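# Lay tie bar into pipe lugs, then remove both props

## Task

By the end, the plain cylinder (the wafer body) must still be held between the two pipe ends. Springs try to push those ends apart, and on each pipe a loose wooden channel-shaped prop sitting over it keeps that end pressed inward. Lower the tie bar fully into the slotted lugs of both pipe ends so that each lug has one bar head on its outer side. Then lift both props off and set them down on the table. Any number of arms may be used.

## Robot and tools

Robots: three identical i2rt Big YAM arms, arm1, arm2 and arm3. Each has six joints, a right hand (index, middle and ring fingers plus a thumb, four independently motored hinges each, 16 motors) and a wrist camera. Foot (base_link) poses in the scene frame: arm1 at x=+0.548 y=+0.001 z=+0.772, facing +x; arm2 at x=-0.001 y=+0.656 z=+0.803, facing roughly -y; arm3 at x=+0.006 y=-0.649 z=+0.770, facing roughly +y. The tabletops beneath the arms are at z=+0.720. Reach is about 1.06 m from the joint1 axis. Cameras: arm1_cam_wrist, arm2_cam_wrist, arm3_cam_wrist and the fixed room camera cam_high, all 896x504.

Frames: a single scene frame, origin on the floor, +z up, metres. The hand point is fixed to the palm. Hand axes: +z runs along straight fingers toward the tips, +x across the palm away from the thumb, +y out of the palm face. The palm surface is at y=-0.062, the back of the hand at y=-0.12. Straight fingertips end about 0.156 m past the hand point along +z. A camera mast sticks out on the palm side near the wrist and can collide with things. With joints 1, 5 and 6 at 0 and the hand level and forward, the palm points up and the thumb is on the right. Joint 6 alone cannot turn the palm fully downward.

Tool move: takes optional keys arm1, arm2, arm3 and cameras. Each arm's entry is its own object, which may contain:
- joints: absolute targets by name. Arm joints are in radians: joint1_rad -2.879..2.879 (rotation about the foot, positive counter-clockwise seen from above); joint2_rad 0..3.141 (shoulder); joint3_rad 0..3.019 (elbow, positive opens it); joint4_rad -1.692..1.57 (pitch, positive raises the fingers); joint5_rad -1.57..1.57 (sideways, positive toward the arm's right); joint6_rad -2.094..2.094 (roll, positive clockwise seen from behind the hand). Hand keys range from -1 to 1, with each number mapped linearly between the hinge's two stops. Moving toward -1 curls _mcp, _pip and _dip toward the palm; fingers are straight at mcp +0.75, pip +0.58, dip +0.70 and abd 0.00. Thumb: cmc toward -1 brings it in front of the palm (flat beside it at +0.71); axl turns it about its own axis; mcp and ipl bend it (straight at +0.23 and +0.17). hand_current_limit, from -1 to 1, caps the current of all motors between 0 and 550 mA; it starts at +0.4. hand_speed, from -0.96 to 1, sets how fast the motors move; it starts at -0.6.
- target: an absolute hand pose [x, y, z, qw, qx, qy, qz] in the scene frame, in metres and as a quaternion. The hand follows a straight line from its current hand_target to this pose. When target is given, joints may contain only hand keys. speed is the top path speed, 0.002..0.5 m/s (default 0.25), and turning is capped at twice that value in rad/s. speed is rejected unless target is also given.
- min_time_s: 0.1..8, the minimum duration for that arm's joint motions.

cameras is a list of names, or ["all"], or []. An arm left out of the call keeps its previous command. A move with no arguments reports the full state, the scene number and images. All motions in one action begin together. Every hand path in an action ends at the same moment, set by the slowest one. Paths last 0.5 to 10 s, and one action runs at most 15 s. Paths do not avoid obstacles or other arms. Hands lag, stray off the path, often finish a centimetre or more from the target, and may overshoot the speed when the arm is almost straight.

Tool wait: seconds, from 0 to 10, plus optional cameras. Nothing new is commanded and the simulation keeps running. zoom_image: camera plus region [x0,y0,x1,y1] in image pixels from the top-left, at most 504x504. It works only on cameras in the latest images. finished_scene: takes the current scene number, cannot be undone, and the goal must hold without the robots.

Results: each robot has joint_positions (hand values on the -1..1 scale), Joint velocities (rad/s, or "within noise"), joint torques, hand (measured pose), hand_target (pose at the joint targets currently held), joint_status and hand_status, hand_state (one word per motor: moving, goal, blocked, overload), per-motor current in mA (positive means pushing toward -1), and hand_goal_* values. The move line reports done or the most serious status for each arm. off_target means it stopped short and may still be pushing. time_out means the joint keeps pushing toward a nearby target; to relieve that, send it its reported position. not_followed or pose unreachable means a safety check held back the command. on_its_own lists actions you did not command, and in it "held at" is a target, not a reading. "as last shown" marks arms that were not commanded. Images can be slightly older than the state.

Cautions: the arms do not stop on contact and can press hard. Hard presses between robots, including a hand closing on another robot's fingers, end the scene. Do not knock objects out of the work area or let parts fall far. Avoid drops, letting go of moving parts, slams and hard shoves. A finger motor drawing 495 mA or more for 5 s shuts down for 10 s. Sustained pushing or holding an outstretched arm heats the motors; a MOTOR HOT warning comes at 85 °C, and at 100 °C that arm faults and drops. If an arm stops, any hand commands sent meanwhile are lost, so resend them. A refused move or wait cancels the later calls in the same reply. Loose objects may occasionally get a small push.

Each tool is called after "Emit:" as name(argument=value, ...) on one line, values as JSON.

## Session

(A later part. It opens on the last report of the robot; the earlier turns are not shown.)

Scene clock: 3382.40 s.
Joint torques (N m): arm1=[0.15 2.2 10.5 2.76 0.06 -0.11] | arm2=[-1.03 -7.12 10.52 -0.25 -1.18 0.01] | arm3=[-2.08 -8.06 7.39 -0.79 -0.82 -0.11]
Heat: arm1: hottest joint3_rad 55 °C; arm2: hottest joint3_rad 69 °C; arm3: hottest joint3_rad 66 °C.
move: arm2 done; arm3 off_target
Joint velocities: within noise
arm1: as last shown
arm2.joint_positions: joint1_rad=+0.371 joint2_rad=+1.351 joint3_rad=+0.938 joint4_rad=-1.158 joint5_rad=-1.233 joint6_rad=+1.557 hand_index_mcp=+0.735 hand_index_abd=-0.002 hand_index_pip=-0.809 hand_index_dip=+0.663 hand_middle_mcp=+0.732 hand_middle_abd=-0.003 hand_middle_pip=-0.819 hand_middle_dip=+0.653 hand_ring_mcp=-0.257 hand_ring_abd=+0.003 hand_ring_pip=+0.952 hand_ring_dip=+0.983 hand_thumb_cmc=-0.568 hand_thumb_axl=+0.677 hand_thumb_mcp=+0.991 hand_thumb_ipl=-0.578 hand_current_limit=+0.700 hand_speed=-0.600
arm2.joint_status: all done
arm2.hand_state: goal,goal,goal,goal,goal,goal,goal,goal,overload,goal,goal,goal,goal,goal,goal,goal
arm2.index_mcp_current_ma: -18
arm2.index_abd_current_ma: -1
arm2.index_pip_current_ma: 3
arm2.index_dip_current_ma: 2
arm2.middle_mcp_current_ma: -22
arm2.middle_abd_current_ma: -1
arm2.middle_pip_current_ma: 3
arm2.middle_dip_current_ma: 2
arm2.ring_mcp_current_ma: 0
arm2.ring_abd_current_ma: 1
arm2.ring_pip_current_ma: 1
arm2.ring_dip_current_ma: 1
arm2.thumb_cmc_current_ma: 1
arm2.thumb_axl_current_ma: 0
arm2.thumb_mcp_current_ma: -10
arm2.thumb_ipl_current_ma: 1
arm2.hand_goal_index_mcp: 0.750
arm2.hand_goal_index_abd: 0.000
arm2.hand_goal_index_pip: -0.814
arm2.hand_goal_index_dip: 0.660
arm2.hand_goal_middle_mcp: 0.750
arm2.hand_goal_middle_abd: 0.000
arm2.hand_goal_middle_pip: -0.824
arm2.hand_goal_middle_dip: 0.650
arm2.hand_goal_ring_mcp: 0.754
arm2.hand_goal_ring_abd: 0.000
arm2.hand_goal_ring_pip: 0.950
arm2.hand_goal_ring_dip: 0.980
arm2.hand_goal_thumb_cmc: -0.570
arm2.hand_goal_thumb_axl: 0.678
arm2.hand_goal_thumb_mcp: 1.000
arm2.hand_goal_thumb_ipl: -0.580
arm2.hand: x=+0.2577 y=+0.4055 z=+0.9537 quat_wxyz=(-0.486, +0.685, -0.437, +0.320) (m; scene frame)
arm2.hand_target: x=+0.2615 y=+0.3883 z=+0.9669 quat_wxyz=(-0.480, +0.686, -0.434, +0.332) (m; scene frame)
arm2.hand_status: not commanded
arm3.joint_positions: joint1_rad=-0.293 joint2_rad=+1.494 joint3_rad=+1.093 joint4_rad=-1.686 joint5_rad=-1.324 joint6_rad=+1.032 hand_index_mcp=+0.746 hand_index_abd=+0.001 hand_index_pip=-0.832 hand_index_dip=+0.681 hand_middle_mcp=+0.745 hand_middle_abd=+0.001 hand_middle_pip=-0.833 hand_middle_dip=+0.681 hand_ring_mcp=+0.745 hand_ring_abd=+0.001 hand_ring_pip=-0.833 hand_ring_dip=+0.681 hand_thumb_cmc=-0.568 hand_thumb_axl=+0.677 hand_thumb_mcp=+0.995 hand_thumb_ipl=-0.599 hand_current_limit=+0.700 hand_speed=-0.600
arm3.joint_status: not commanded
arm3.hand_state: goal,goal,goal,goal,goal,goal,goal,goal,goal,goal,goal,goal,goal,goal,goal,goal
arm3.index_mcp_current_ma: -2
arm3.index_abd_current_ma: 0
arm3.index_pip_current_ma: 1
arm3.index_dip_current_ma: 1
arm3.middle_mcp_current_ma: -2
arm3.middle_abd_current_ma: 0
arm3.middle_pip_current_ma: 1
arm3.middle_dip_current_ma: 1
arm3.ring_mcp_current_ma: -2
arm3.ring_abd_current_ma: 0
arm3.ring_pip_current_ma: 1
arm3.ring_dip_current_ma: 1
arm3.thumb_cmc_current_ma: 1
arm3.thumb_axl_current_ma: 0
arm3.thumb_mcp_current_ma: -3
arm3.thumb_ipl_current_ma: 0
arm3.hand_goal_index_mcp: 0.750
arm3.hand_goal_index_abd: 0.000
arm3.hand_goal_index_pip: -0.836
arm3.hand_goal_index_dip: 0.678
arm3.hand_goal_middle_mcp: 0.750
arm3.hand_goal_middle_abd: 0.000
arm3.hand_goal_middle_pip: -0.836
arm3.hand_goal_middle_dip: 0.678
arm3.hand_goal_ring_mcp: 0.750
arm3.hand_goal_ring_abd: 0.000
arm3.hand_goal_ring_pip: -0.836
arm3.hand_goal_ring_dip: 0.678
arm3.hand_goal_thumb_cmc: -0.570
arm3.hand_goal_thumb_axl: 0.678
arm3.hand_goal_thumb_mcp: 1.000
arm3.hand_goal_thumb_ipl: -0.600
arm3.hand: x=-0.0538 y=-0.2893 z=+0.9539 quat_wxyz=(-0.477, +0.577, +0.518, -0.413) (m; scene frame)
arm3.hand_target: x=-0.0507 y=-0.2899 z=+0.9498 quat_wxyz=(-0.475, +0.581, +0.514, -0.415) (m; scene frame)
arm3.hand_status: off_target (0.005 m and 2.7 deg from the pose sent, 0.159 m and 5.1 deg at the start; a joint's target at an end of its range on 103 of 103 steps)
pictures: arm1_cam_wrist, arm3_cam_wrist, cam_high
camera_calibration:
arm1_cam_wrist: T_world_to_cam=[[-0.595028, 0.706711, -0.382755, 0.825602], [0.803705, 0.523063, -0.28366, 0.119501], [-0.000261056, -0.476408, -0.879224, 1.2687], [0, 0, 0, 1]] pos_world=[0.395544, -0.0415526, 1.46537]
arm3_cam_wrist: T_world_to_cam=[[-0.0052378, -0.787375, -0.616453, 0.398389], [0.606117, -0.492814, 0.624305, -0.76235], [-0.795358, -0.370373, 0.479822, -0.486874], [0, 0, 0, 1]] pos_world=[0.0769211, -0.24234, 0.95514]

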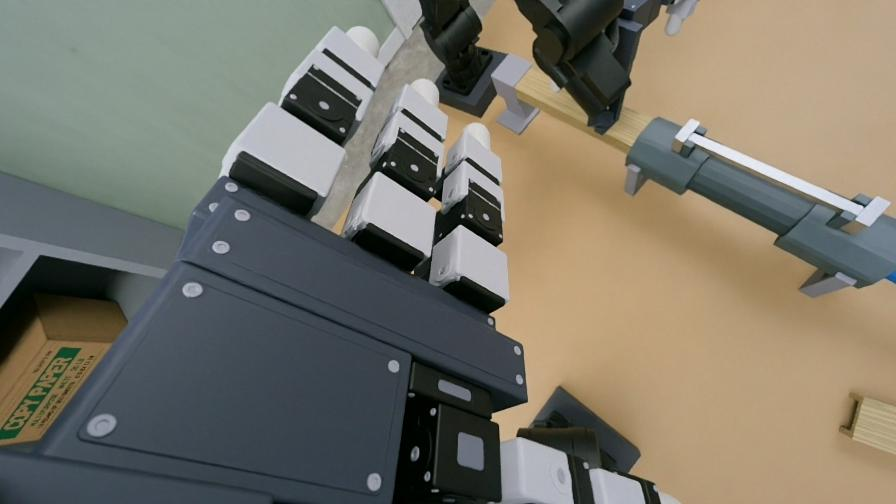

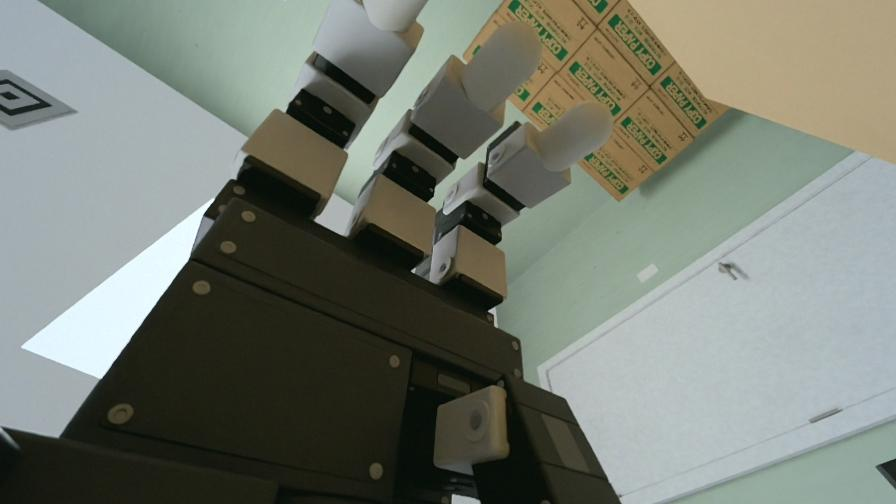

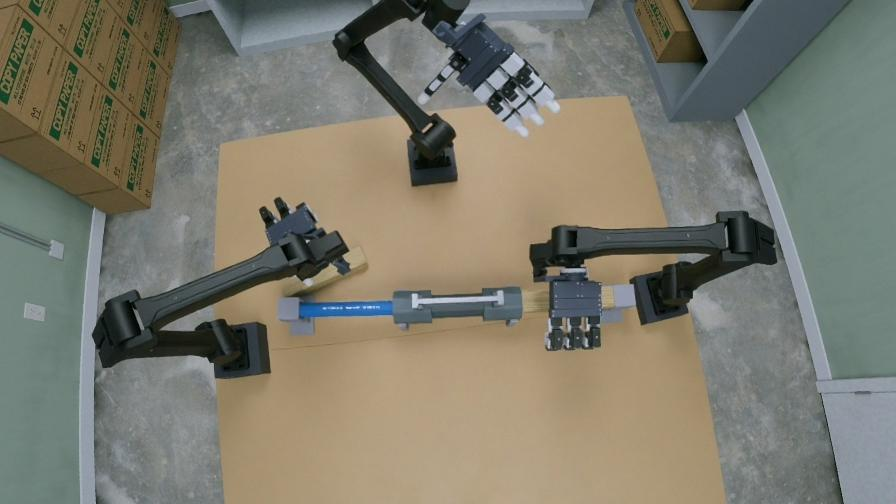

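Emit:
move(arm2={"target":[0.262,0.3875,0.80,-0.4775,0.691,-0.432,0.328],"speed":0.12}, arm3={"target":[-0.026,-0.29,0.88,-0.4751,0.5658,0.5167,-0.4335],"speed":0.1}, cameras=["arm1_cam_wrist","arm3_cam_wrist","cam_high","arm2_cam_wrist"])

Scene clock: 3397.73 s.
Joint torques (N m): arm1=[0.03 1.2 10.63 2.8 0.01 -0.14] | arm2=[-0.97 -8.94 5.15 0.69 -0.98 -0.04] | arm3=[-2.14 -8.94 5.91 -1.09 -0.69 -0.11]
Heat: arm1: hottest joint3_rad 55 °C; arm2: hottest joint3_rad 69 °C; arm3: hottest joint3_rad 64 °C.
move: arm2 done; arm3 off_target
Joint velocities: within noise
arm1: as last shown
arm2.joint_positions: joint1_rad=+0.371 joint2_rad=+1.650 joint3_rad=+0.789 joint4_rad=-0.713 joint5_rad=-1.228 joint6_rad=+1.533 hand_index_mcp=+0.735 hand_index_abd=-0.002 hand_index_pip=-0.809 hand_index_dip=+0.663 hand_middle_mcp=+0.732 hand_middle_abd=-0.003 hand_middle_pip=-0.819 hand_middle_dip=+0.653 hand_ring_mcp=-0.257 hand_ring_abd=+0.003 hand_ring_pip=+0.952 hand_ring_dip=+0.983 hand_thumb_cmc=-0.568 hand_thumb_axl=+0.677 hand_thumb_mcp=+0.991 hand_thumb_ipl=-0.578 hand_current_limit=+0.700 hand_speed=-0.600
arm2.joint_status: not commanded
arm2.hand_state: goal,goal,goal,goal,goal,goal,goal,goal,overload,goal,goal,goal,goal,goal,goal,goal
arm2.index_mcp_current_ma: -18
arm2.index_abd_current_ma: -1
arm2.index_pip_current_ma: 3
arm2.index_dip_current_ma: 2
arm2.middle_mcp_current_ma: -22
arm2.middle_abd_current_ma: -1
arm2.middle_pip_current_ma: 3
arm2.middle_dip_current_ma: 2
arm2.ring_mcp_current_ma: 0
arm2.ring_abd_current_ma: 1
arm2.ring_pip_current_ma: 1
arm2.ring_dip_current_ma: 1
arm2.thumb_cmc_current_ma: 1
arm2.thumb_axl_current_ma: 0
arm2.thumb_mcp_current_ma: -10
arm2.thumb_ipl_current_ma: 1
arm2.hand_goal_index_mcp: 0.750
arm2.hand_goal_index_abd: 0.000
arm2.hand_goal_index_pip: -0.814
arm2.hand_goal_index_dip: 0.660
arm2.hand_goal_middle_mcp: 0.750
arm2.hand_goal_middle_abd: 0.000
arm2.hand_goal_middle_pip: -0.824
arm2.hand_goal_middle_dip: 0.650
arm2.hand_goal_ring_mcp: 0.754
arm2.hand_goal_ring_abd: 0.000
arm2.hand_goal_ring_pip: 0.950
arm2.hand_goal_ring_dip: 0.980
arm2.hand_goal_thumb_cmc: -0.570
arm2.hand_goal_thumb_axl: 0.678
arm2.hand_goal_thumb_mcp: 1.000
arm2.hand_goal_thumb_ipl: -0.580
arm2.hand: x=+0.2640 y=+0.3926 z=+0.8040 quat_wxyz=(-0.481, +0.691, -0.431, +0.324) (m; scene frame)
arm2.hand_target: x=+0.2619 y=+0.3877 z=+0.8000 quat_wxyz=(-0.478, +0.691, -0.432, +0.328) (m; scene frame)
arm2.hand_status: done (0.007 m and 0.7 deg from the pose sent, 0.155 m and 1.6 deg at the start)
arm3.joint_positions: joint1_rad=-0.354 joint2_rad=+1.644 joint3_rad=+1.046 joint4_rad=-1.686 joint5_rad=-1.282 joint6_rad=+0.822 hand_index_mcp=+0.746 hand_index_abd=+0.001 hand_index_pip=-0.832 hand_index_dip=+0.681 hand_middle_mcp=+0.745 hand_middle_abd=+0.001 hand_middle_pip=-0.833 hand_middle_dip=+0.681 hand_ring_mcp=+0.745 hand_ring_abd=+0.001 hand_ring_pip=-0.833 hand_ring_dip=+0.681 hand_thumb_cmc=-0.568 hand_thumb_axl=+0.677 hand_thumb_mcp=+0.995 hand_thumb_ipl=-0.599 hand_current_limit=+0.700 hand_speed=-0.600
arm3.joint_status: not commanded
arm3.hand_state: goal,goal,goal,goal,goal,goal,goal,goal,goal,goal,goal,goal,goal,goal,goal,goal
arm3.index_mcp_current_ma: -2
arm3.index_abd_current_ma: 0
arm3.index_pip_current_ma: 1
arm3.index_dip_current_ma: 1
arm3.middle_mcp_current_ma: -2
arm3.middle_abd_current_ma: 0
arm3.middle_pip_current_ma: 1
arm3.middle_dip_current_ma: 1
arm3.ring_mcp_current_ma: -2
arm3.ring_abd_current_ma: 0
arm3.ring_pip_current_ma: 1
arm3.ring_dip_current_ma: 1
arm3.thumb_cmc_current_ma: 1
arm3.thumb_axl_current_ma: 0
arm3.thumb_mcp_current_ma: -3
arm3.thumb_ipl_current_ma: 0
arm3.hand_goal_index_mcp: 0.750
arm3.hand_goal_index_abd: 0.000
arm3.hand_goal_index_pip: -0.836
arm3.hand_goal_index_dip: 0.678
arm3.hand_goal_middle_mcp: 0.750
arm3.hand_goal_middle_abd: 0.000
arm3.hand_goal_middle_pip: -0.836
arm3.hand_goal_middle_dip: 0.678
arm3.hand_goal_ring_mcp: 0.750
arm3.hand_goal_ring_abd: 0.000
arm3.hand_goal_ring_pip: -0.836
arm3.hand_goal_ring_dip: 0.678
arm3.hand_goal_thumb_cmc: -0.570
arm3.hand_goal_thumb_axl: 0.678
arm3.hand_goal_thumb_mcp: 1.000
arm3.hand_goal_thumb_ipl: -0.600
arm3.hand: x=-0.0291 y=-0.2874 z=+0.8853 quat_wxyz=(-0.475, +0.575, +0.523, -0.413) (m; scene frame)
arm3.hand_target: x=-0.0266 y=-0.2900 z=+0.8799 quat_wxyz=(-0.473, +0.579, +0.517, -0.417) (m; scene frame)
arm3.hand_status: off_target (0.007 m and 2.7 deg from the pose sent, 0.079 m and 2.7 deg at the start; a joint's target at an end of its range on 67 of 67 steps)
pictures: arm1_cam_wrist, arm2_cam_wrist, arm3_cam_wrist, cam_high
camera_calibration:
arm1_cam_wrist: T_world_to_cam=[[-0.595028, 0.706711, -0.382755, 0.825602], [0.803705, 0.523063, -0.28366, 0.119501], [-0.000261056, -0.476408, -0.879224, 1.2687], [0, 0, 0, 1]] pos_world=[0.395544, -0.0415526, 1.46537]
arm2_cam_wrist: T_world_to_cam=[[-0.490795, 0.590836, -0.640338, 0.448215], [-0.701688, 0.167627, 0.692485, -0.49284], [0.516483, 0.789186, 0.332312, -0.589907], [0, 0, 0, 1]] pos_world=[0.178839, 0.283337, 0.824327]
arm3_cam_wrist: T_world_to_cam=[[0.00365822, -0.785121, -0.619331, 0.361174], [0.607977, -0.489976, 0.62473, -0.733034], [-0.793946, -0.378824, 0.475543, -0.432155], [0, 0, 0, 1]] pos_world=[0.101239, -0.239314, 0.887143]

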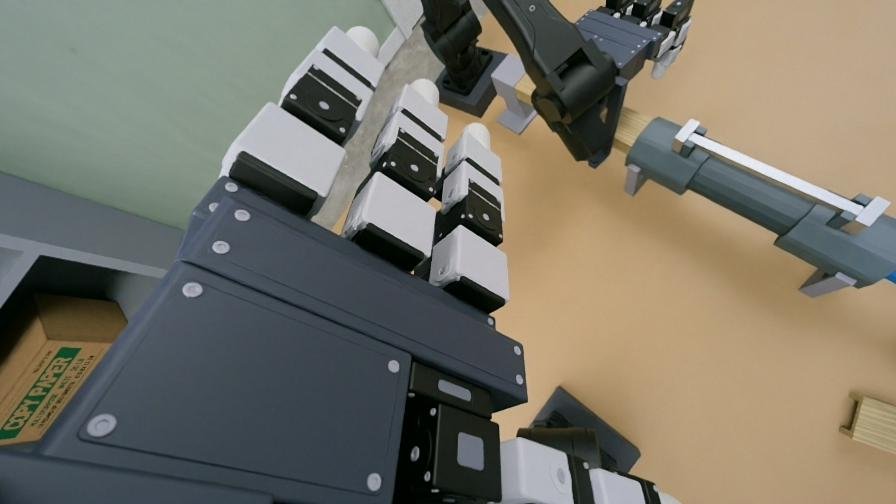

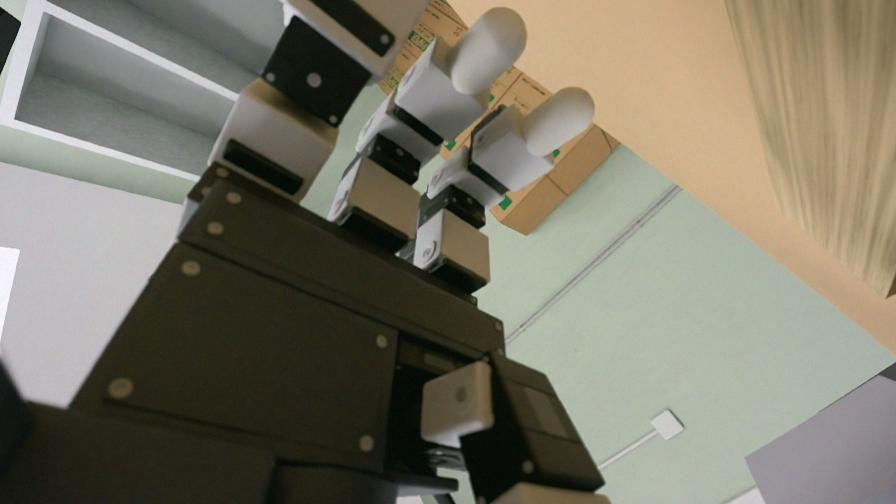

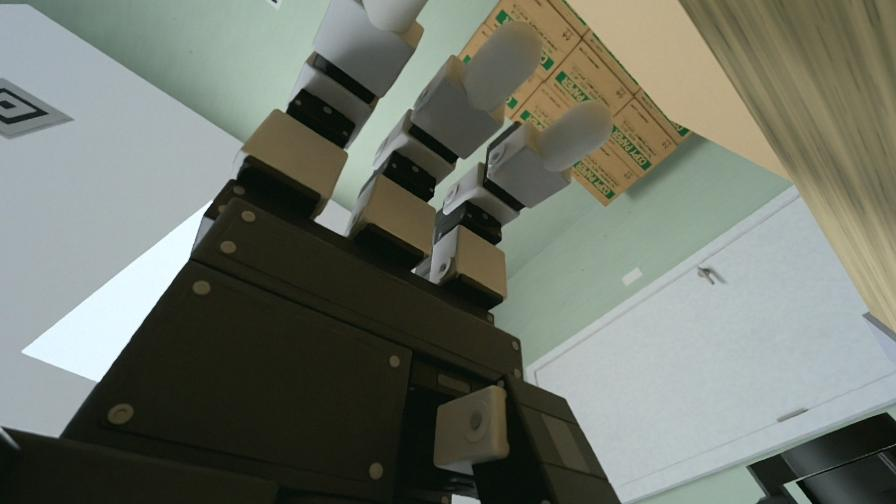

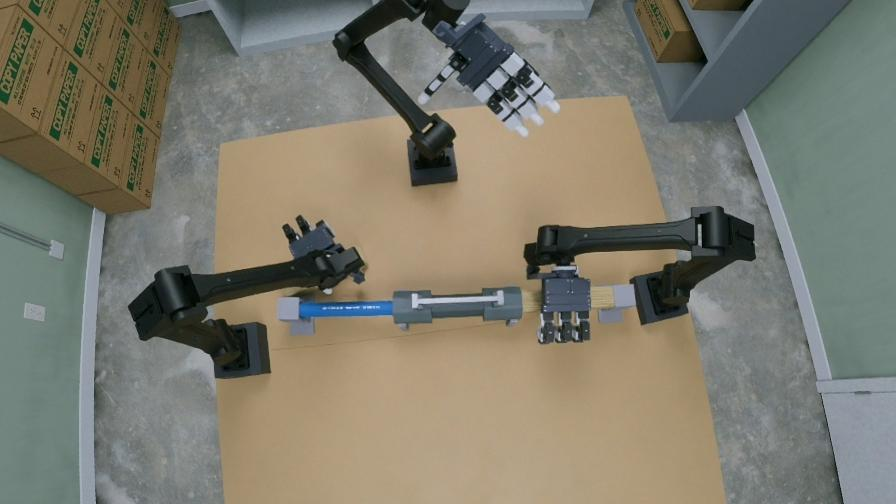

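Emit:
move(arm2={"target":[0.262,0.3875,0.764,-0.4775,0.691,-0.432,0.328],"speed":0.06,"joints":{"hand_thumb_mcp":0.8}}, arm3={"target":[-0.024,-0.303,0.845,-0.4751,0.5658,0.5167,-0.4335],"speed":0.06}, cameras=["arm1_cam_wrist","arm3_cam_wrist","cam_high","arm2_cam_wrist"])

Emit:
zoom_image(camera="arm1_cam_wrist", region=[560, 0, 760, 200])

Scene clock: 3417.13 s.
Joint torques (N m): arm1=[-0.03 2.43 10.8 2.95 -0.02 -0.08] | arm2=[-1.03 -9.23 4.4 0.72 -0.98 -0.07] | arm3=[-2.2 -9 5.07 -1.25 -0.6 -0.11]
Heat: arm1: hottest joint3_rad 55 °C; arm2: hottest joint3_rad 66 °C; arm3: hottest joint3_rad 61 °C.
move: arm2 done; arm3 done
Joint velocities: within noise
arm1: as last shown
arm2.joint_positions: joint1_rad=+0.371 joint2_rad=+1.740 joint3_rad=+0.773 joint4_rad=-0.606 joint5_rad=-1.228 joint6_rad=+1.533 hand_index_mcp=+0.735 hand_index_abd=-0.002 hand_index_pip=-0.809 hand_index_dip=+0.663 hand_middle_mcp=+0.732 hand_middle_abd=-0.003 hand_middle_pip=-0.819 hand_middle_dip=+0.653 hand_ring_mcp=-0.257 hand_ring_abd=+0.003 hand_ring_pip=+0.952 hand_ring_dip=+0.983 hand_thumb_cmc=-0.568 hand_thumb_axl=+0.677 hand_thumb_mcp=+0.799 hand_thumb_ipl=-0.578 hand_current_limit=+0.700 hand_speed=-0.600
arm2.joint_status: all done
arm2.hand_state: goal,goal,goal,goal,goal,goal,goal,goal,overload,goal,goal,goal,goal,goal,goal,goal
arm2.index_mcp_current_ma: -18
arm2.index_abd_current_ma: -1
arm2.index_pip_current_ma: 3
arm2.index_dip_current_ma: 2
arm2.middle_mcp_current_ma: -22
arm2.middle_abd_current_ma: -1
arm2.middle_pip_current_ma: 3
arm2.middle_dip_current_ma: 2
arm2.ring_mcp_current_ma: 0
arm2.ring_abd_current_ma: 1
arm2.ring_pip_current_ma: 1
arm2.ring_dip_current_ma: 1
arm2.thumb_cmc_current_ma: 1
arm2.thumb_axl_current_ma: 0
arm2.thumb_mcp_current_ma: 0
arm2.thumb_ipl_current_ma: 1
arm2.hand_goal_index_mcp: 0.750
arm2.hand_goal_index_abd: 0.000
arm2.hand_goal_index_pip: -0.814
arm2.hand_goal_index_dip: 0.660
arm2.hand_goal_middle_mcp: 0.750
arm2.hand_goal_middle_abd: 0.000
arm2.hand_goal_middle_pip: -0.824
arm2.hand_goal_middle_dip: 0.650
arm2.hand_goal_ring_mcp: 0.754
arm2.hand_goal_ring_abd: 0.000
arm2.hand_goal_ring_pip: 0.950
arm2.hand_goal_ring_dip: 0.980
arm2.hand_goal_thumb_cmc: -0.570
arm2.hand_goal_thumb_axl: 0.678
arm2.hand_goal_thumb_mcp: 0.800
arm2.hand_goal_thumb_ipl: -0.580
arm2.hand: x=+0.2650 y=+0.3913 z=+0.7693 quat_wxyz=(-0.481, +0.692, -0.430, +0.324) (m; scene frame)
arm2.hand_target: x=+0.2620 y=+0.3876 z=+0.7641 quat_wxyz=(-0.478, +0.691, -0.432, +0.328) (m; scene frame)
arm2.hand_status: done (0.007 m and 0.6 deg from the pose sent, 0.040 m and 0.7 deg at the start)
arm3.joint_positions: joint1_rad=-0.374 joint2_rad=+1.714 joint3_rad=+0.996 joint4_rad=-1.686 joint5_rad=-1.267 joint6_rad=+0.703 hand_index_mcp=+0.746 hand_index_abd=+0.001 hand_index_pip=-0.832 hand_index_dip=+0.681 hand_middle_mcp=+0.745 hand_middle_abd=+0.001 hand_middle_pip=-0.833 hand_middle_dip=+0.681 hand_ring_mcp=+0.745 hand_ring_abd=+0.001 hand_ring_pip=-0.833 hand_ring_dip=+0.681 hand_thumb_cmc=-0.568 hand_thumb_axl=+0.677 hand_thumb_mcp=+0.995 hand_thumb_ipl=-0.599 hand_current_limit=+0.700 hand_speed=-0.600
arm3.joint_status: not commanded
arm3.hand_state: goal,goal,goal,goal,goal,goal,goal,goal,goal,goal,goal,goal,goal,goal,goal,goal
arm3.index_mcp_current_ma: -2
arm3.index_abd_current_ma: 0
arm3.index_pip_current_ma: 1
arm3.index_dip_current_ma: 1
arm3.middle_mcp_current_ma: -2
arm3.middle_abd_current_ma: 0
arm3.middle_pip_current_ma: 1
arm3.middle_dip_current_ma: 1
arm3.ring_mcp_current_ma: -2
arm3.ring_abd_current_ma: 0
arm3.ring_pip_current_ma: 1
arm3.ring_dip_current_ma: 1
arm3.thumb_cmc_current_ma: 1
arm3.thumb_axl_current_ma: 0
arm3.thumb_mcp_current_ma: -3
arm3.thumb_ipl_current_ma: 0
arm3.hand_goal_index_mcp: 0.750
arm3.hand_goal_index_abd: 0.000
arm3.hand_goal_index_pip: -0.836
arm3.hand_goal_index_dip: 0.678
arm3.hand_goal_middle_mcp: 0.750
arm3.hand_goal_middle_abd: 0.000
arm3.hand_goal_middle_pip: -0.836
arm3.hand_goal_middle_dip: 0.678
arm3.hand_goal_ring_mcp: 0.750
arm3.hand_goal_ring_abd: 0.000
arm3.hand_goal_ring_pip: -0.836
arm3.hand_goal_ring_dip: 0.678
arm3.hand_goal_thumb_cmc: -0.570
arm3.hand_goal_thumb_axl: 0.678
arm3.hand_goal_thumb_mcp: 1.000
arm3.hand_goal_thumb_ipl: -0.600
arm3.hand: x=-0.0267 y=-0.2998 z=+0.8499 quat_wxyz=(-0.475, +0.568, +0.524, -0.421) (m; scene frame)
arm3.hand_target: x=-0.0245 y=-0.3030 z=+0.8449 quat_wxyz=(-0.473, +0.572, +0.517, -0.426) (m; scene frame)
arm3.hand_status: done (0.006 m and 1.7 deg from the pose sent, 0.044 m and 2.7 deg at the start; a joint's target at an end of its range on 43 of 43 steps)
pictures: arm1_cam_wrist, arm2_cam_wrist, arm3_cam_wrist, cam_high
camera_calibration:
arm1_cam_wrist: T_world_to_cam=[[-0.595028, 0.706711, -0.382755, 0.825602], [0.803705, 0.523063, -0.28366, 0.119501], [-0.000261056, -0.476408, -0.879224, 1.2687], [0, 0, 0, 1]] pos_world=[0.395544, -0.0415526, 1.46537]
arm2_cam_wrist: T_world_to_cam=[[-0.490155, 0.589558, -0.642004, 0.428891], [-0.702322, 0.169093, 0.691485, -0.467608], [0.516229, 0.789828, 0.331178, -0.57712], [0, 0, 0, 1]] pos_world=[0.179739, 0.282039, 0.789823]
arm3_cam_wrist: T_world_to_cam=[[0.00747075, -0.785614, -0.618672, 0.328915], [0.624934, -0.479321, 0.616206, -0.707555], [-0.780642, -0.391233, 0.487375, -0.431529], [0, 0, 0, 1]] pos_world=[0.102848, -0.249574, 0.849807]

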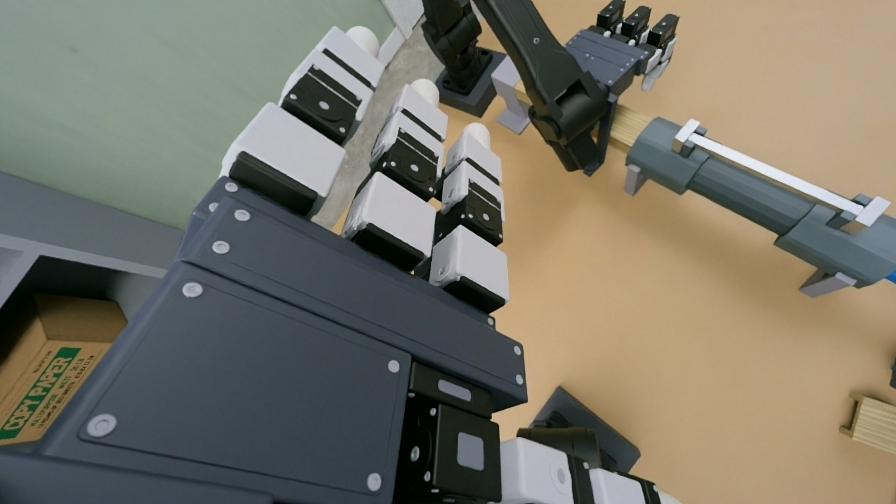

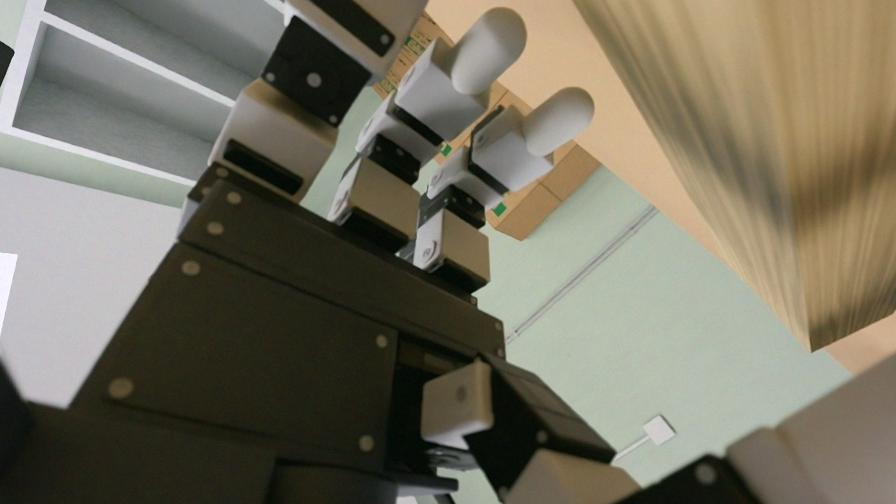

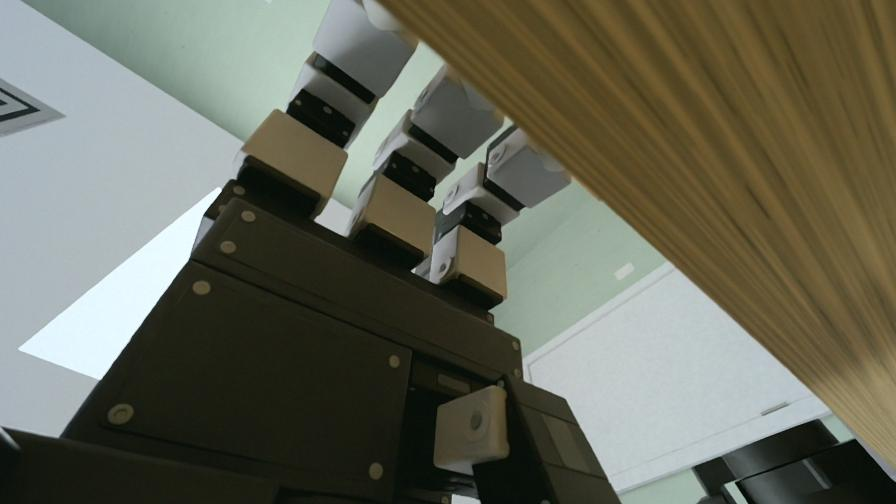

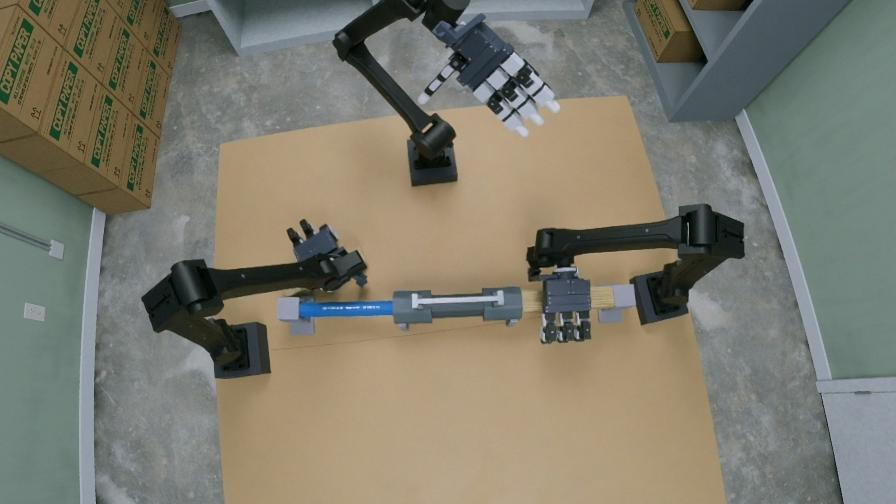

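Scaled by 2.520 from the camera's 896x504 image, which has a finer 1280x720 frame.

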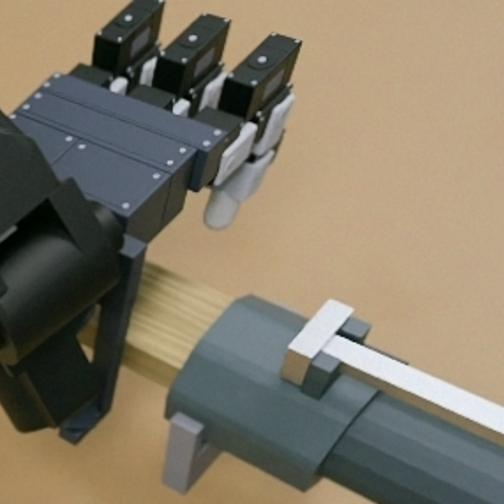

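Emit:
move(arm2={"target":[0.315,0.397,0.762,-0.4775,0.691,-0.432,0.328],"speed":0.05}, arm3={"target":[-0.024,-0.303,0.814,-0.4751,0.5658,0.5167,-0.4335],"speed":0.05}, cameras=["arm1_cam_wrist","arm3_cam_wrist","cam_high","arm2_cam_wrist"])

Emit:
zoom_image(camera="cam_high", region=[240, 180, 440, 360])

Scene clock: 3426.97 s.
Joint torques (N m): arm1=[0.38 1.79 10.63 2.62 -0.02 -0.04] | arm2=[1.08 -9.52 4.51 1.35 -0.88 0.14] | arm3=[-2.14 -9.23 4.27 -0.66 -0.54 -0.11]
Heat: arm1: hottest joint3_rad 55 °C; arm2: hottest joint3_rad 64 °C; arm3: hottest joint3_rad 61 °C.
move: arm2 done; arm3 done
Joint velocities: within noise
arm1: as last shown
arm2.joint_positions: joint1_rad=+0.482 joint2_rad=+1.741 joint3_rad=+0.743 joint4_rad=-0.215 joint5_rad=-1.205 joint6_rad=+1.895 hand_index_mcp=+0.735 hand_index_abd=-0.002 hand_index_pip=-0.809 hand_index_dip=+0.663 hand_middle_mcp=+0.732 hand_middle_abd=-0.003 hand_middle_pip=-0.819 hand_middle_dip=+0.653 hand_ring_mcp=-0.257 hand_ring_abd=+0.003 hand_ring_pip=+0.951 hand_ring_dip=+0.983 hand_thumb_cmc=-0.569 hand_thumb_axl=+0.677 hand_thumb_mcp=+0.801 hand_thumb_ipl=-0.578 hand_current_limit=+0.700 hand_speed=-0.600
arm2.joint_status: not commanded
arm2.hand_state: goal,goal,goal,goal,goal,goal,goal,goal,overload,goal,goal,goal,goal,goal,goal,goal
arm2.index_mcp_current_ma: -18
arm2.index_abd_current_ma: -1
arm2.index_pip_current_ma: 3
arm2.index_dip_current_ma: 2
arm2.middle_mcp_current_ma: -22
arm2.middle_abd_current_ma: -1
arm2.middle_pip_current_ma: 3
arm2.middle_dip_current_ma: 2
arm2.ring_mcp_current_ma: 0
arm2.ring_abd_current_ma: 1
arm2.ring_pip_current_ma: 1
arm2.ring_dip_current_ma: 1
arm2.thumb_cmc_current_ma: 0
arm2.thumb_axl_current_ma: 0
arm2.thumb_mcp_current_ma: 0
arm2.thumb_ipl_current_ma: 1
arm2.hand_goal_index_mcp: 0.750
arm2.hand_goal_index_abd: 0.000
arm2.hand_goal_index_pip: -0.814
arm2.hand_goal_index_dip: 0.660
arm2.hand_goal_middle_mcp: 0.750
arm2.hand_goal_middle_abd: 0.000
arm2.hand_goal_middle_pip: -0.824
arm2.hand_goal_middle_dip: 0.650
arm2.hand_goal_ring_mcp: 0.754
arm2.hand_goal_ring_abd: 0.000
arm2.hand_goal_ring_pip: 0.950
arm2.hand_goal_ring_dip: 0.980
arm2.hand_goal_thumb_cmc: -0.570
arm2.hand_goal_thumb_axl: 0.678
arm2.hand_goal_thumb_mcp: 0.800
arm2.hand_goal_thumb_ipl: -0.580
arm2.hand: x=+0.3121 y=+0.3918 z=+0.7672 quat_wxyz=(-0.474, +0.691, -0.431, +0.334) (m; scene frame)
arm2.hand_target: x=+0.3148 y=+0.3971 z=+0.7621 quat_wxyz=(-0.478, +0.691, -0.432, +0.328) (m; scene frame)
arm2.hand_status: done (0.008 m and 0.8 deg from the pose sent, 0.051 m and 0.6 deg at the start)
arm3.joint_positions: joint1_rad=-0.378 joint2_rad=+1.799 joint3_rad=+0.989 joint4_rad=-1.684 joint5_rad=-1.264 joint6_rad=+0.630 hand_index_mcp=+0.746 hand_index_abd=+0.001 hand_index_pip=-0.832 hand_index_dip=+0.681 hand_middle_mcp=+0.745 hand_middle_abd=+0.001 hand_middle_pip=-0.833 hand_middle_dip=+0.681 hand_ring_mcp=+0.745 hand_ring_abd=+0.001 hand_ring_pip=-0.833 hand_ring_dip=+0.681 hand_thumb_cmc=-0.568 hand_thumb_axl=+0.677 hand_thumb_mcp=+0.995 hand_thumb_ipl=-0.599 hand_current_limit=+0.700 hand_speed=-0.600
arm3.joint_status: not commanded
arm3.hand_state: goal,goal,goal,goal,goal,goal,goal,goal,goal,goal,goal,goal,goal,goal,goal,goal
arm3.index_mcp_current_ma: -2
arm3.index_abd_current_ma: 0
arm3.index_pip_current_ma: 1
arm3.index_dip_current_ma: 1
arm3.middle_mcp_current_ma: -2
arm3.middle_abd_current_ma: 0
arm3.middle_pip_current_ma: 1
arm3.middle_dip_current_ma: 1
arm3.ring_mcp_current_ma: -2
arm3.ring_abd_current_ma: 0
arm3.ring_pip_current_ma: 1
arm3.ring_dip_current_ma: 1
arm3.thumb_cmc_current_ma: 1
arm3.thumb_axl_current_ma: 0
arm3.thumb_mcp_current_ma: -3
arm3.thumb_ipl_current_ma: 0
arm3.hand_goal_index_mcp: 0.750
arm3.hand_goal_index_abd: 0.000
arm3.hand_goal_index_pip: -0.836
arm3.hand_goal_index_dip: 0.678
arm3.hand_goal_middle_mcp: 0.750
arm3.hand_goal_middle_abd: 0.000
arm3.hand_goal_middle_pip: -0.836
arm3.hand_goal_middle_dip: 0.678
arm3.hand_goal_ring_mcp: 0.750
arm3.hand_goal_ring_abd: 0.000
arm3.hand_goal_ring_pip: -0.836
arm3.hand_goal_ring_dip: 0.678
arm3.hand_goal_thumb_cmc: -0.570
arm3.hand_goal_thumb_axl: 0.678
arm3.hand_goal_thumb_mcp: 1.000
arm3.hand_goal_thumb_ipl: -0.600
arm3.hand: x=-0.0271 y=-0.3017 z=+0.8213 quat_wxyz=(-0.474, +0.564, +0.519, -0.433) (m; scene frame)
arm3.hand_target: x=-0.0241 y=-0.3031 z=+0.8141 quat_wxyz=(-0.475, +0.566, +0.516, -0.433) (m; scene frame)
arm3.hand_status: done (0.008 m and 0.4 deg from the pose sent, 0.036 m and 1.7 deg at the start)
pictures: arm1_cam_wrist, arm2_cam_wrist, arm3_cam_wrist, cam_high
camera_calibration:
arm1_cam_wrist: T_world_to_cam=[[-0.595028, 0.706711, -0.382755, 0.825602], [0.803705, 0.523063, -0.28366, 0.119501], [-0.000261056, -0.476408, -0.879224, 1.2687], [0, 0, 0, 1]] pos_world=[0.395544, -0.0415526, 1.46537]
arm2_cam_wrist: T_world_to_cam=[[-0.475579, 0.586497, -0.655627, 0.457426], [-0.704783, 0.191963, 0.682958, -0.434733], [0.526409, 0.786875, 0.322059, -0.596132], [0, 0, 0, 1]] pos_world=[0.224959, 0.284255, 0.788795]
arm3_cam_wrist: T_world_to_cam=[[0.00469886, -0.79419, -0.607651, 0.29799], [0.64335, -0.462801, 0.609849, -0.679983], [-0.765557, -0.393798, 0.508768, -0.436577], [0, 0, 0, 1]] pos_world=[0.101843, -0.249959, 0.817877]

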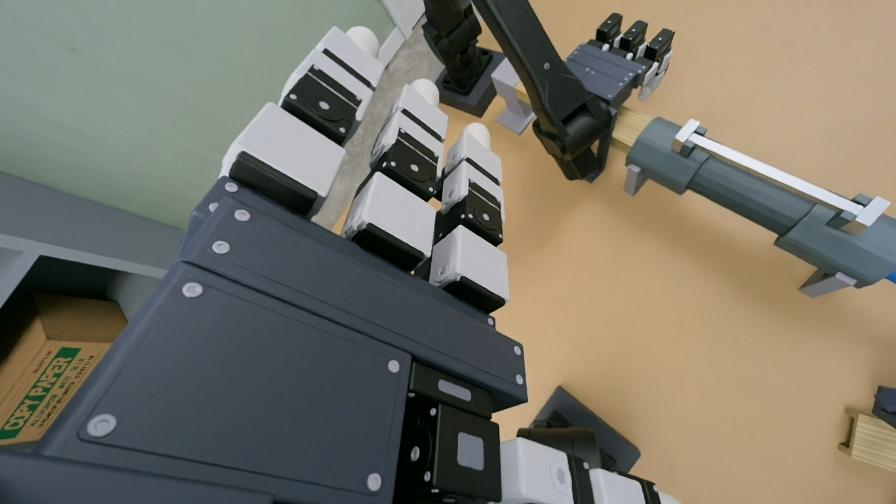

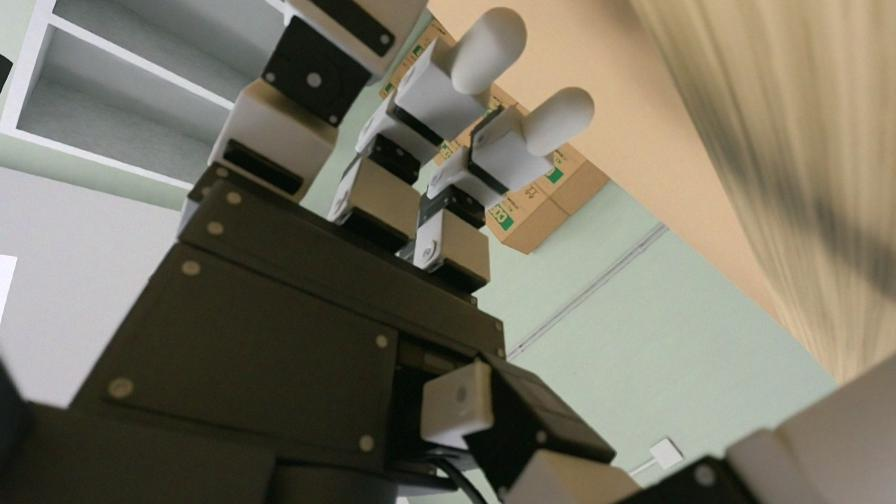

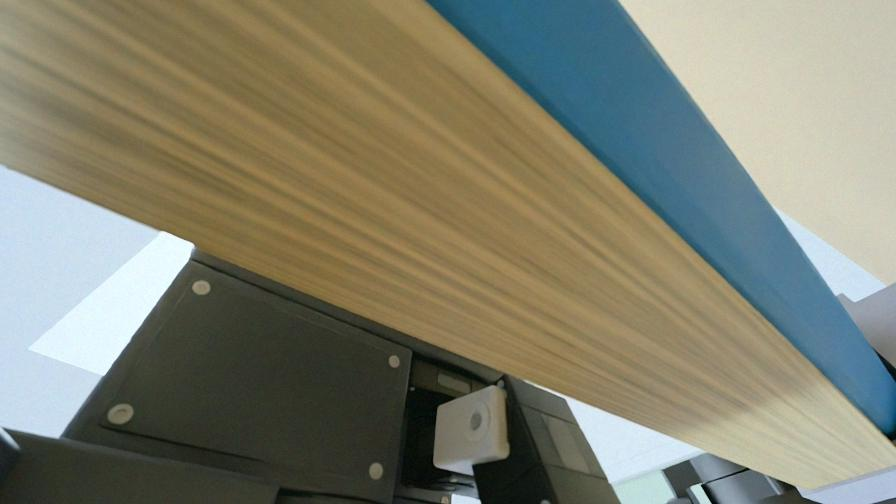

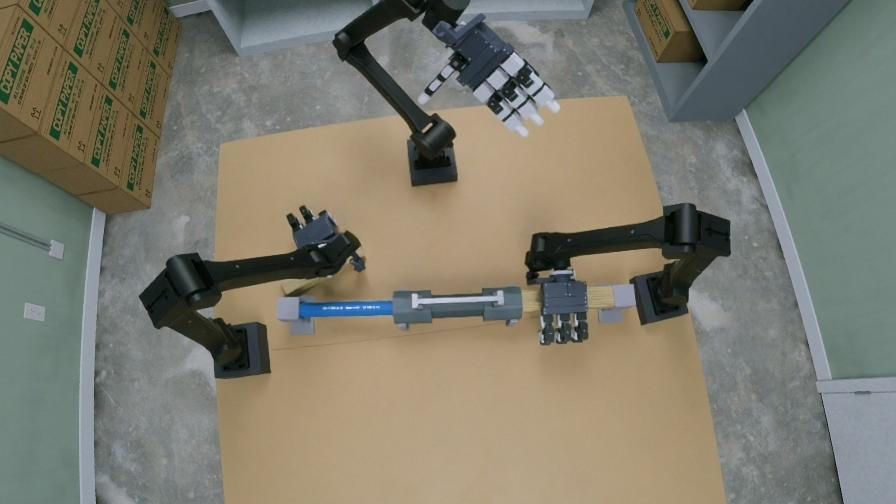

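Scaled by 2.520 from the camera's 896x504 image, which has a finer 1280x720 frame.

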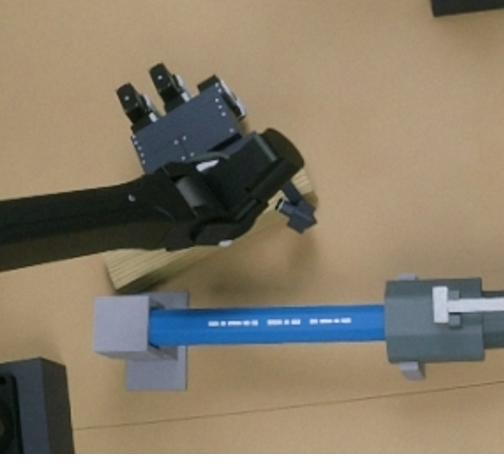

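Emit:
move(arm2={"target":[0.355,0.403,0.762,-0.4775,0.691,-0.432,0.328],"speed":0.05}, arm3={"joints":{"hand_speed":-0.8,"hand_index_mcp":0.42,"hand_middle_mcp":0.42,"hand_ring_mcp":0.42,"hand_thumb_mcp":0.62}}, cameras=["arm1_cam_wrist","arm3_cam_wrist","cam_high","arm2_cam_wrist"])

Emit:
zoom_image(camera="cam_high", region=[240, 180, 440, 360])

Scene clock: 3449.73 s.
Joint torques (N m): arm1=[-0.26 2.32 10.76 2.73 0.06 -0.09] | arm2=[1.38 -8.76 6.32 1.2 -0.49 0.28] | arm3=[-2.14 -9.47 4.31 -0.66 -0.53 -0.11]
Heat: arm1: hottest joint3_rad 55 °C; arm2: hottest joint3_rad 60 °C; arm3: hottest joint3_rad 58 °C.
move: arm2 done; arm3 done
Joint velocities: within noise
arm1: as last shown
arm2.joint_positions: joint1_rad=+0.573 joint2_rad=+1.756 joint3_rad=+0.743 joint4_rad=-0.044 joint5_rad=-1.177 joint6_rad=+2.056 hand_index_mcp=+0.735 hand_index_abd=-0.002 hand_index_pip=-0.809 hand_index_dip=+0.663 hand_middle_mcp=+0.732 hand_middle_abd=-0.003 hand_middle_pip=-0.819 hand_middle_dip=+0.653 hand_ring_mcp=-0.341 hand_ring_abd=+0.000 hand_ring_pip=+0.955 hand_ring_dip=+0.984 hand_thumb_cmc=-0.569 hand_thumb_axl=+0.677 hand_thumb_mcp=+0.799 hand_thumb_ipl=-0.578 hand_current_limit=+0.700 hand_speed=-0.600
arm2.joint_status: not commanded
arm2.hand_state: goal,goal,goal,goal,goal,goal,goal,goal,overload,goal,goal,goal,goal,goal,goal,goal
arm2.index_mcp_current_ma: -18
arm2.index_abd_current_ma: -1
arm2.index_pip_current_ma: 3
arm2.index_dip_current_ma: 2
arm2.middle_mcp_current_ma: -22
arm2.middle_abd_current_ma: -1
arm2.middle_pip_current_ma: 3
arm2.middle_dip_current_ma: 2
arm2.ring_mcp_current_ma: 0
arm2.ring_abd_current_ma: 0
arm2.ring_pip_current_ma: 3
arm2.ring_dip_current_ma: 2
arm2.thumb_cmc_current_ma: 0
arm2.thumb_axl_current_ma: 0
arm2.thumb_mcp_current_ma: 0
arm2.thumb_ipl_current_ma: 1
arm2.hand_goal_index_mcp: 0.750
arm2.hand_goal_index_abd: 0.000
arm2.hand_goal_index_pip: -0.814
arm2.hand_goal_index_dip: 0.660
arm2.hand_goal_middle_mcp: 0.750
arm2.hand_goal_middle_abd: 0.000
arm2.hand_goal_middle_pip: -0.824
arm2.hand_goal_middle_dip: 0.650
arm2.hand_goal_ring_mcp: 0.754
arm2.hand_goal_ring_abd: 0.000
arm2.hand_goal_ring_pip: 0.950
arm2.hand_goal_ring_dip: 0.980
arm2.hand_goal_thumb_cmc: -0.570
arm2.hand_goal_thumb_axl: 0.678
arm2.hand_goal_thumb_mcp: 0.800
arm2.hand_goal_thumb_ipl: -0.580
arm2.hand: x=+0.3467 y=+0.4040 z=+0.7674 quat_wxyz=(-0.477, +0.697, -0.421, +0.331) (m; scene frame)
arm2.hand_target: x=+0.3545 y=+0.4030 z=+0.7621 quat_wxyz=(-0.479, +0.697, -0.425, +0.323) (m; scene frame)
arm2.hand_status: done (0.010 m and 1.5 deg from the pose sent, 0.045 m and 0.8 deg at the start; a joint's target at an end of its range on 22 of 42 steps)
arm3.joint_positions: joint1_rad=-0.378 joint2_rad=+1.799 joint3_rad=+0.989 joint4_rad=-1.684 joint5_rad=-1.264 joint6_rad=+0.630 hand_index_mcp=+0.417 hand_index_abd=+0.001 hand_index_pip=-0.832 hand_index_dip=+0.681 hand_middle_mcp=+0.417 hand_middle_abd=+0.001 hand_middle_pip=-0.833 hand_middle_dip=+0.681 hand_ring_mcp=+0.417 hand_ring_abd=+0.001 hand_ring_pip=-0.833 hand_ring_dip=+0.681 hand_thumb_cmc=-0.568 hand_thumb_axl=+0.677 hand_thumb_mcp=+0.620 hand_thumb_ipl=-0.599 hand_current_limit=+0.700 hand_speed=-0.800
arm3.joint_status: all done
arm3.hand_state: goal,goal,goal,goal,goal,goal,goal,goal,goal,goal,goal,goal,goal,goal,goal,goal
arm3.index_mcp_current_ma: -1
arm3.index_abd_current_ma: 0
arm3.index_pip_current_ma: 1
arm3.index_dip_current_ma: 1
arm3.middle_mcp_current_ma: -1
arm3.middle_abd_current_ma: 0
arm3.middle_pip_current_ma: 1
arm3.middle_dip_current_ma: 1
arm3.ring_mcp_current_ma: -1
arm3.ring_abd_current_ma: 0
arm3.ring_pip_current_ma: 1
arm3.ring_dip_current_ma: 1
arm3.thumb_cmc_current_ma: 1
arm3.thumb_axl_current_ma: 0
arm3.thumb_mcp_current_ma: 0
arm3.thumb_ipl_current_ma: 0
arm3.hand_goal_index_mcp: 0.420
arm3.hand_goal_index_abd: 0.000
arm3.hand_goal_index_pip: -0.836
arm3.hand_goal_index_dip: 0.678
arm3.hand_goal_middle_mcp: 0.420
arm3.hand_goal_middle_abd: 0.000
arm3.hand_goal_middle_pip: -0.836
arm3.hand_goal_middle_dip: 0.678
arm3.hand_goal_ring_mcp: 0.420
arm3.hand_goal_ring_abd: 0.000
arm3.hand_goal_ring_pip: -0.836
arm3.hand_goal_ring_dip: 0.678
arm3.hand_goal_thumb_cmc: -0.570
arm3.hand_goal_thumb_axl: 0.678
arm3.hand_goal_thumb_mcp: 0.620
arm3.hand_goal_thumb_ipl: -0.600
arm3.hand: x=-0.0270 y=-0.3018 z=+0.8212 quat_wxyz=(-0.474, +0.564, +0.519, -0.433) (m; scene frame)
arm3.hand_target: x=-0.0241 y=-0.3032 z=+0.8141 quat_wxyz=(-0.475, +0.566, +0.516, -0.433) (m; scene frame)
arm3.hand_status: not commanded
pictures: arm1_cam_wrist, arm2_cam_wrist, arm3_cam_wrist, cam_high
camera_calibration:
arm1_cam_wrist: T_world_to_cam=[[-0.595028, 0.706711, -0.382755, 0.825602], [0.803705, 0.523063, -0.28366, 0.119501], [-0.000261056, -0.476408, -0.879224, 1.2687], [0, 0, 0, 1]] pos_world=[0.395544, -0.0415526, 1.46537]
arm2_cam_wrist: T_world_to_cam=[[-0.487622, 0.570776, -0.660635, 0.481122], [-0.711925, 0.178048, 0.67931, -0.402004], [0.505359, 0.801569, 0.31953, -0.620765], [0, 0, 0, 1]] pos_world=[0.262118, 0.294549, 0.789285]
arm3_cam_wrist: T_world_to_cam=[[0.0050896, -0.794284, -0.607525, 0.297825], [0.643375, -0.462493, 0.610057, -0.68008], [-0.765535, -0.393971, 0.508668, -0.43654], [0, 0, 0, 1]] pos_world=[0.101843, -0.249959, 0.817878]

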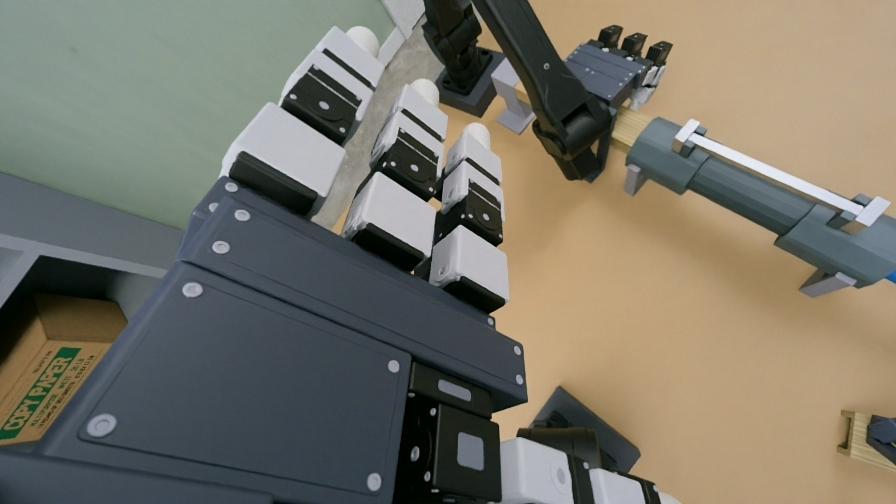

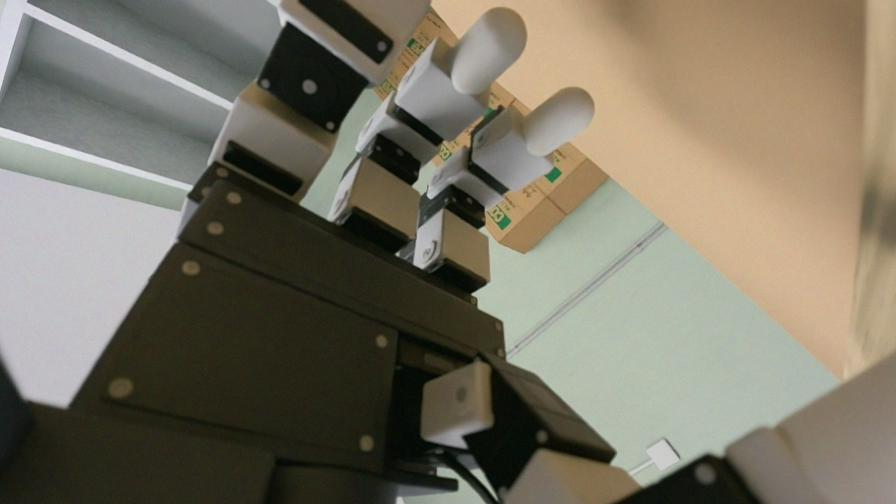

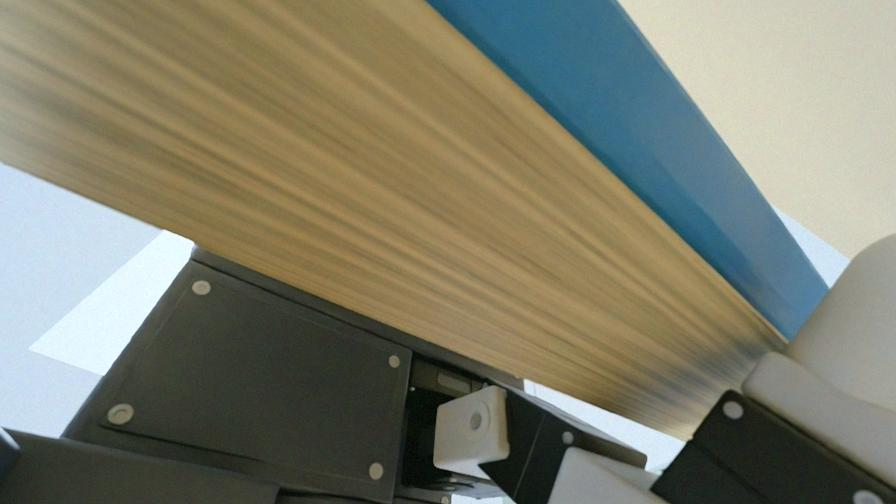

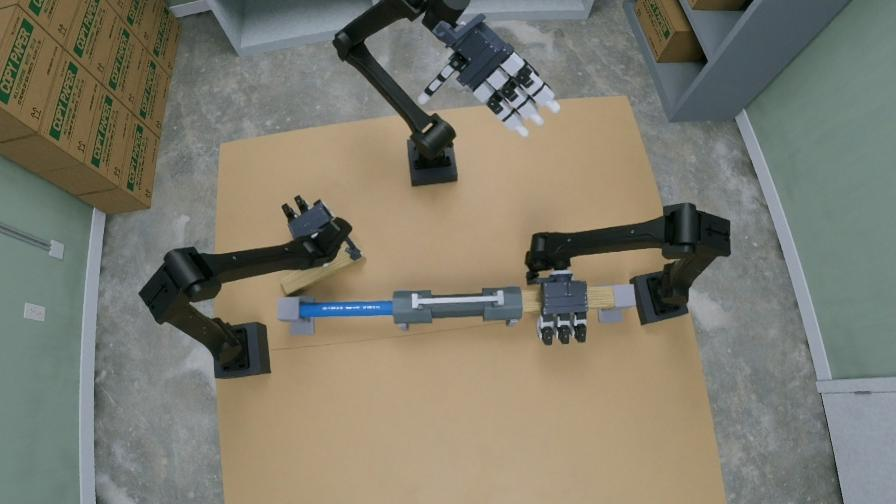

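Scaled by 2.520 from the camera's 896x504 image, which has a finer 1280x720 frame.

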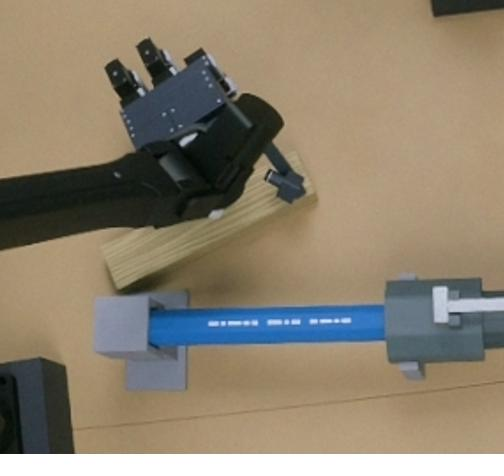

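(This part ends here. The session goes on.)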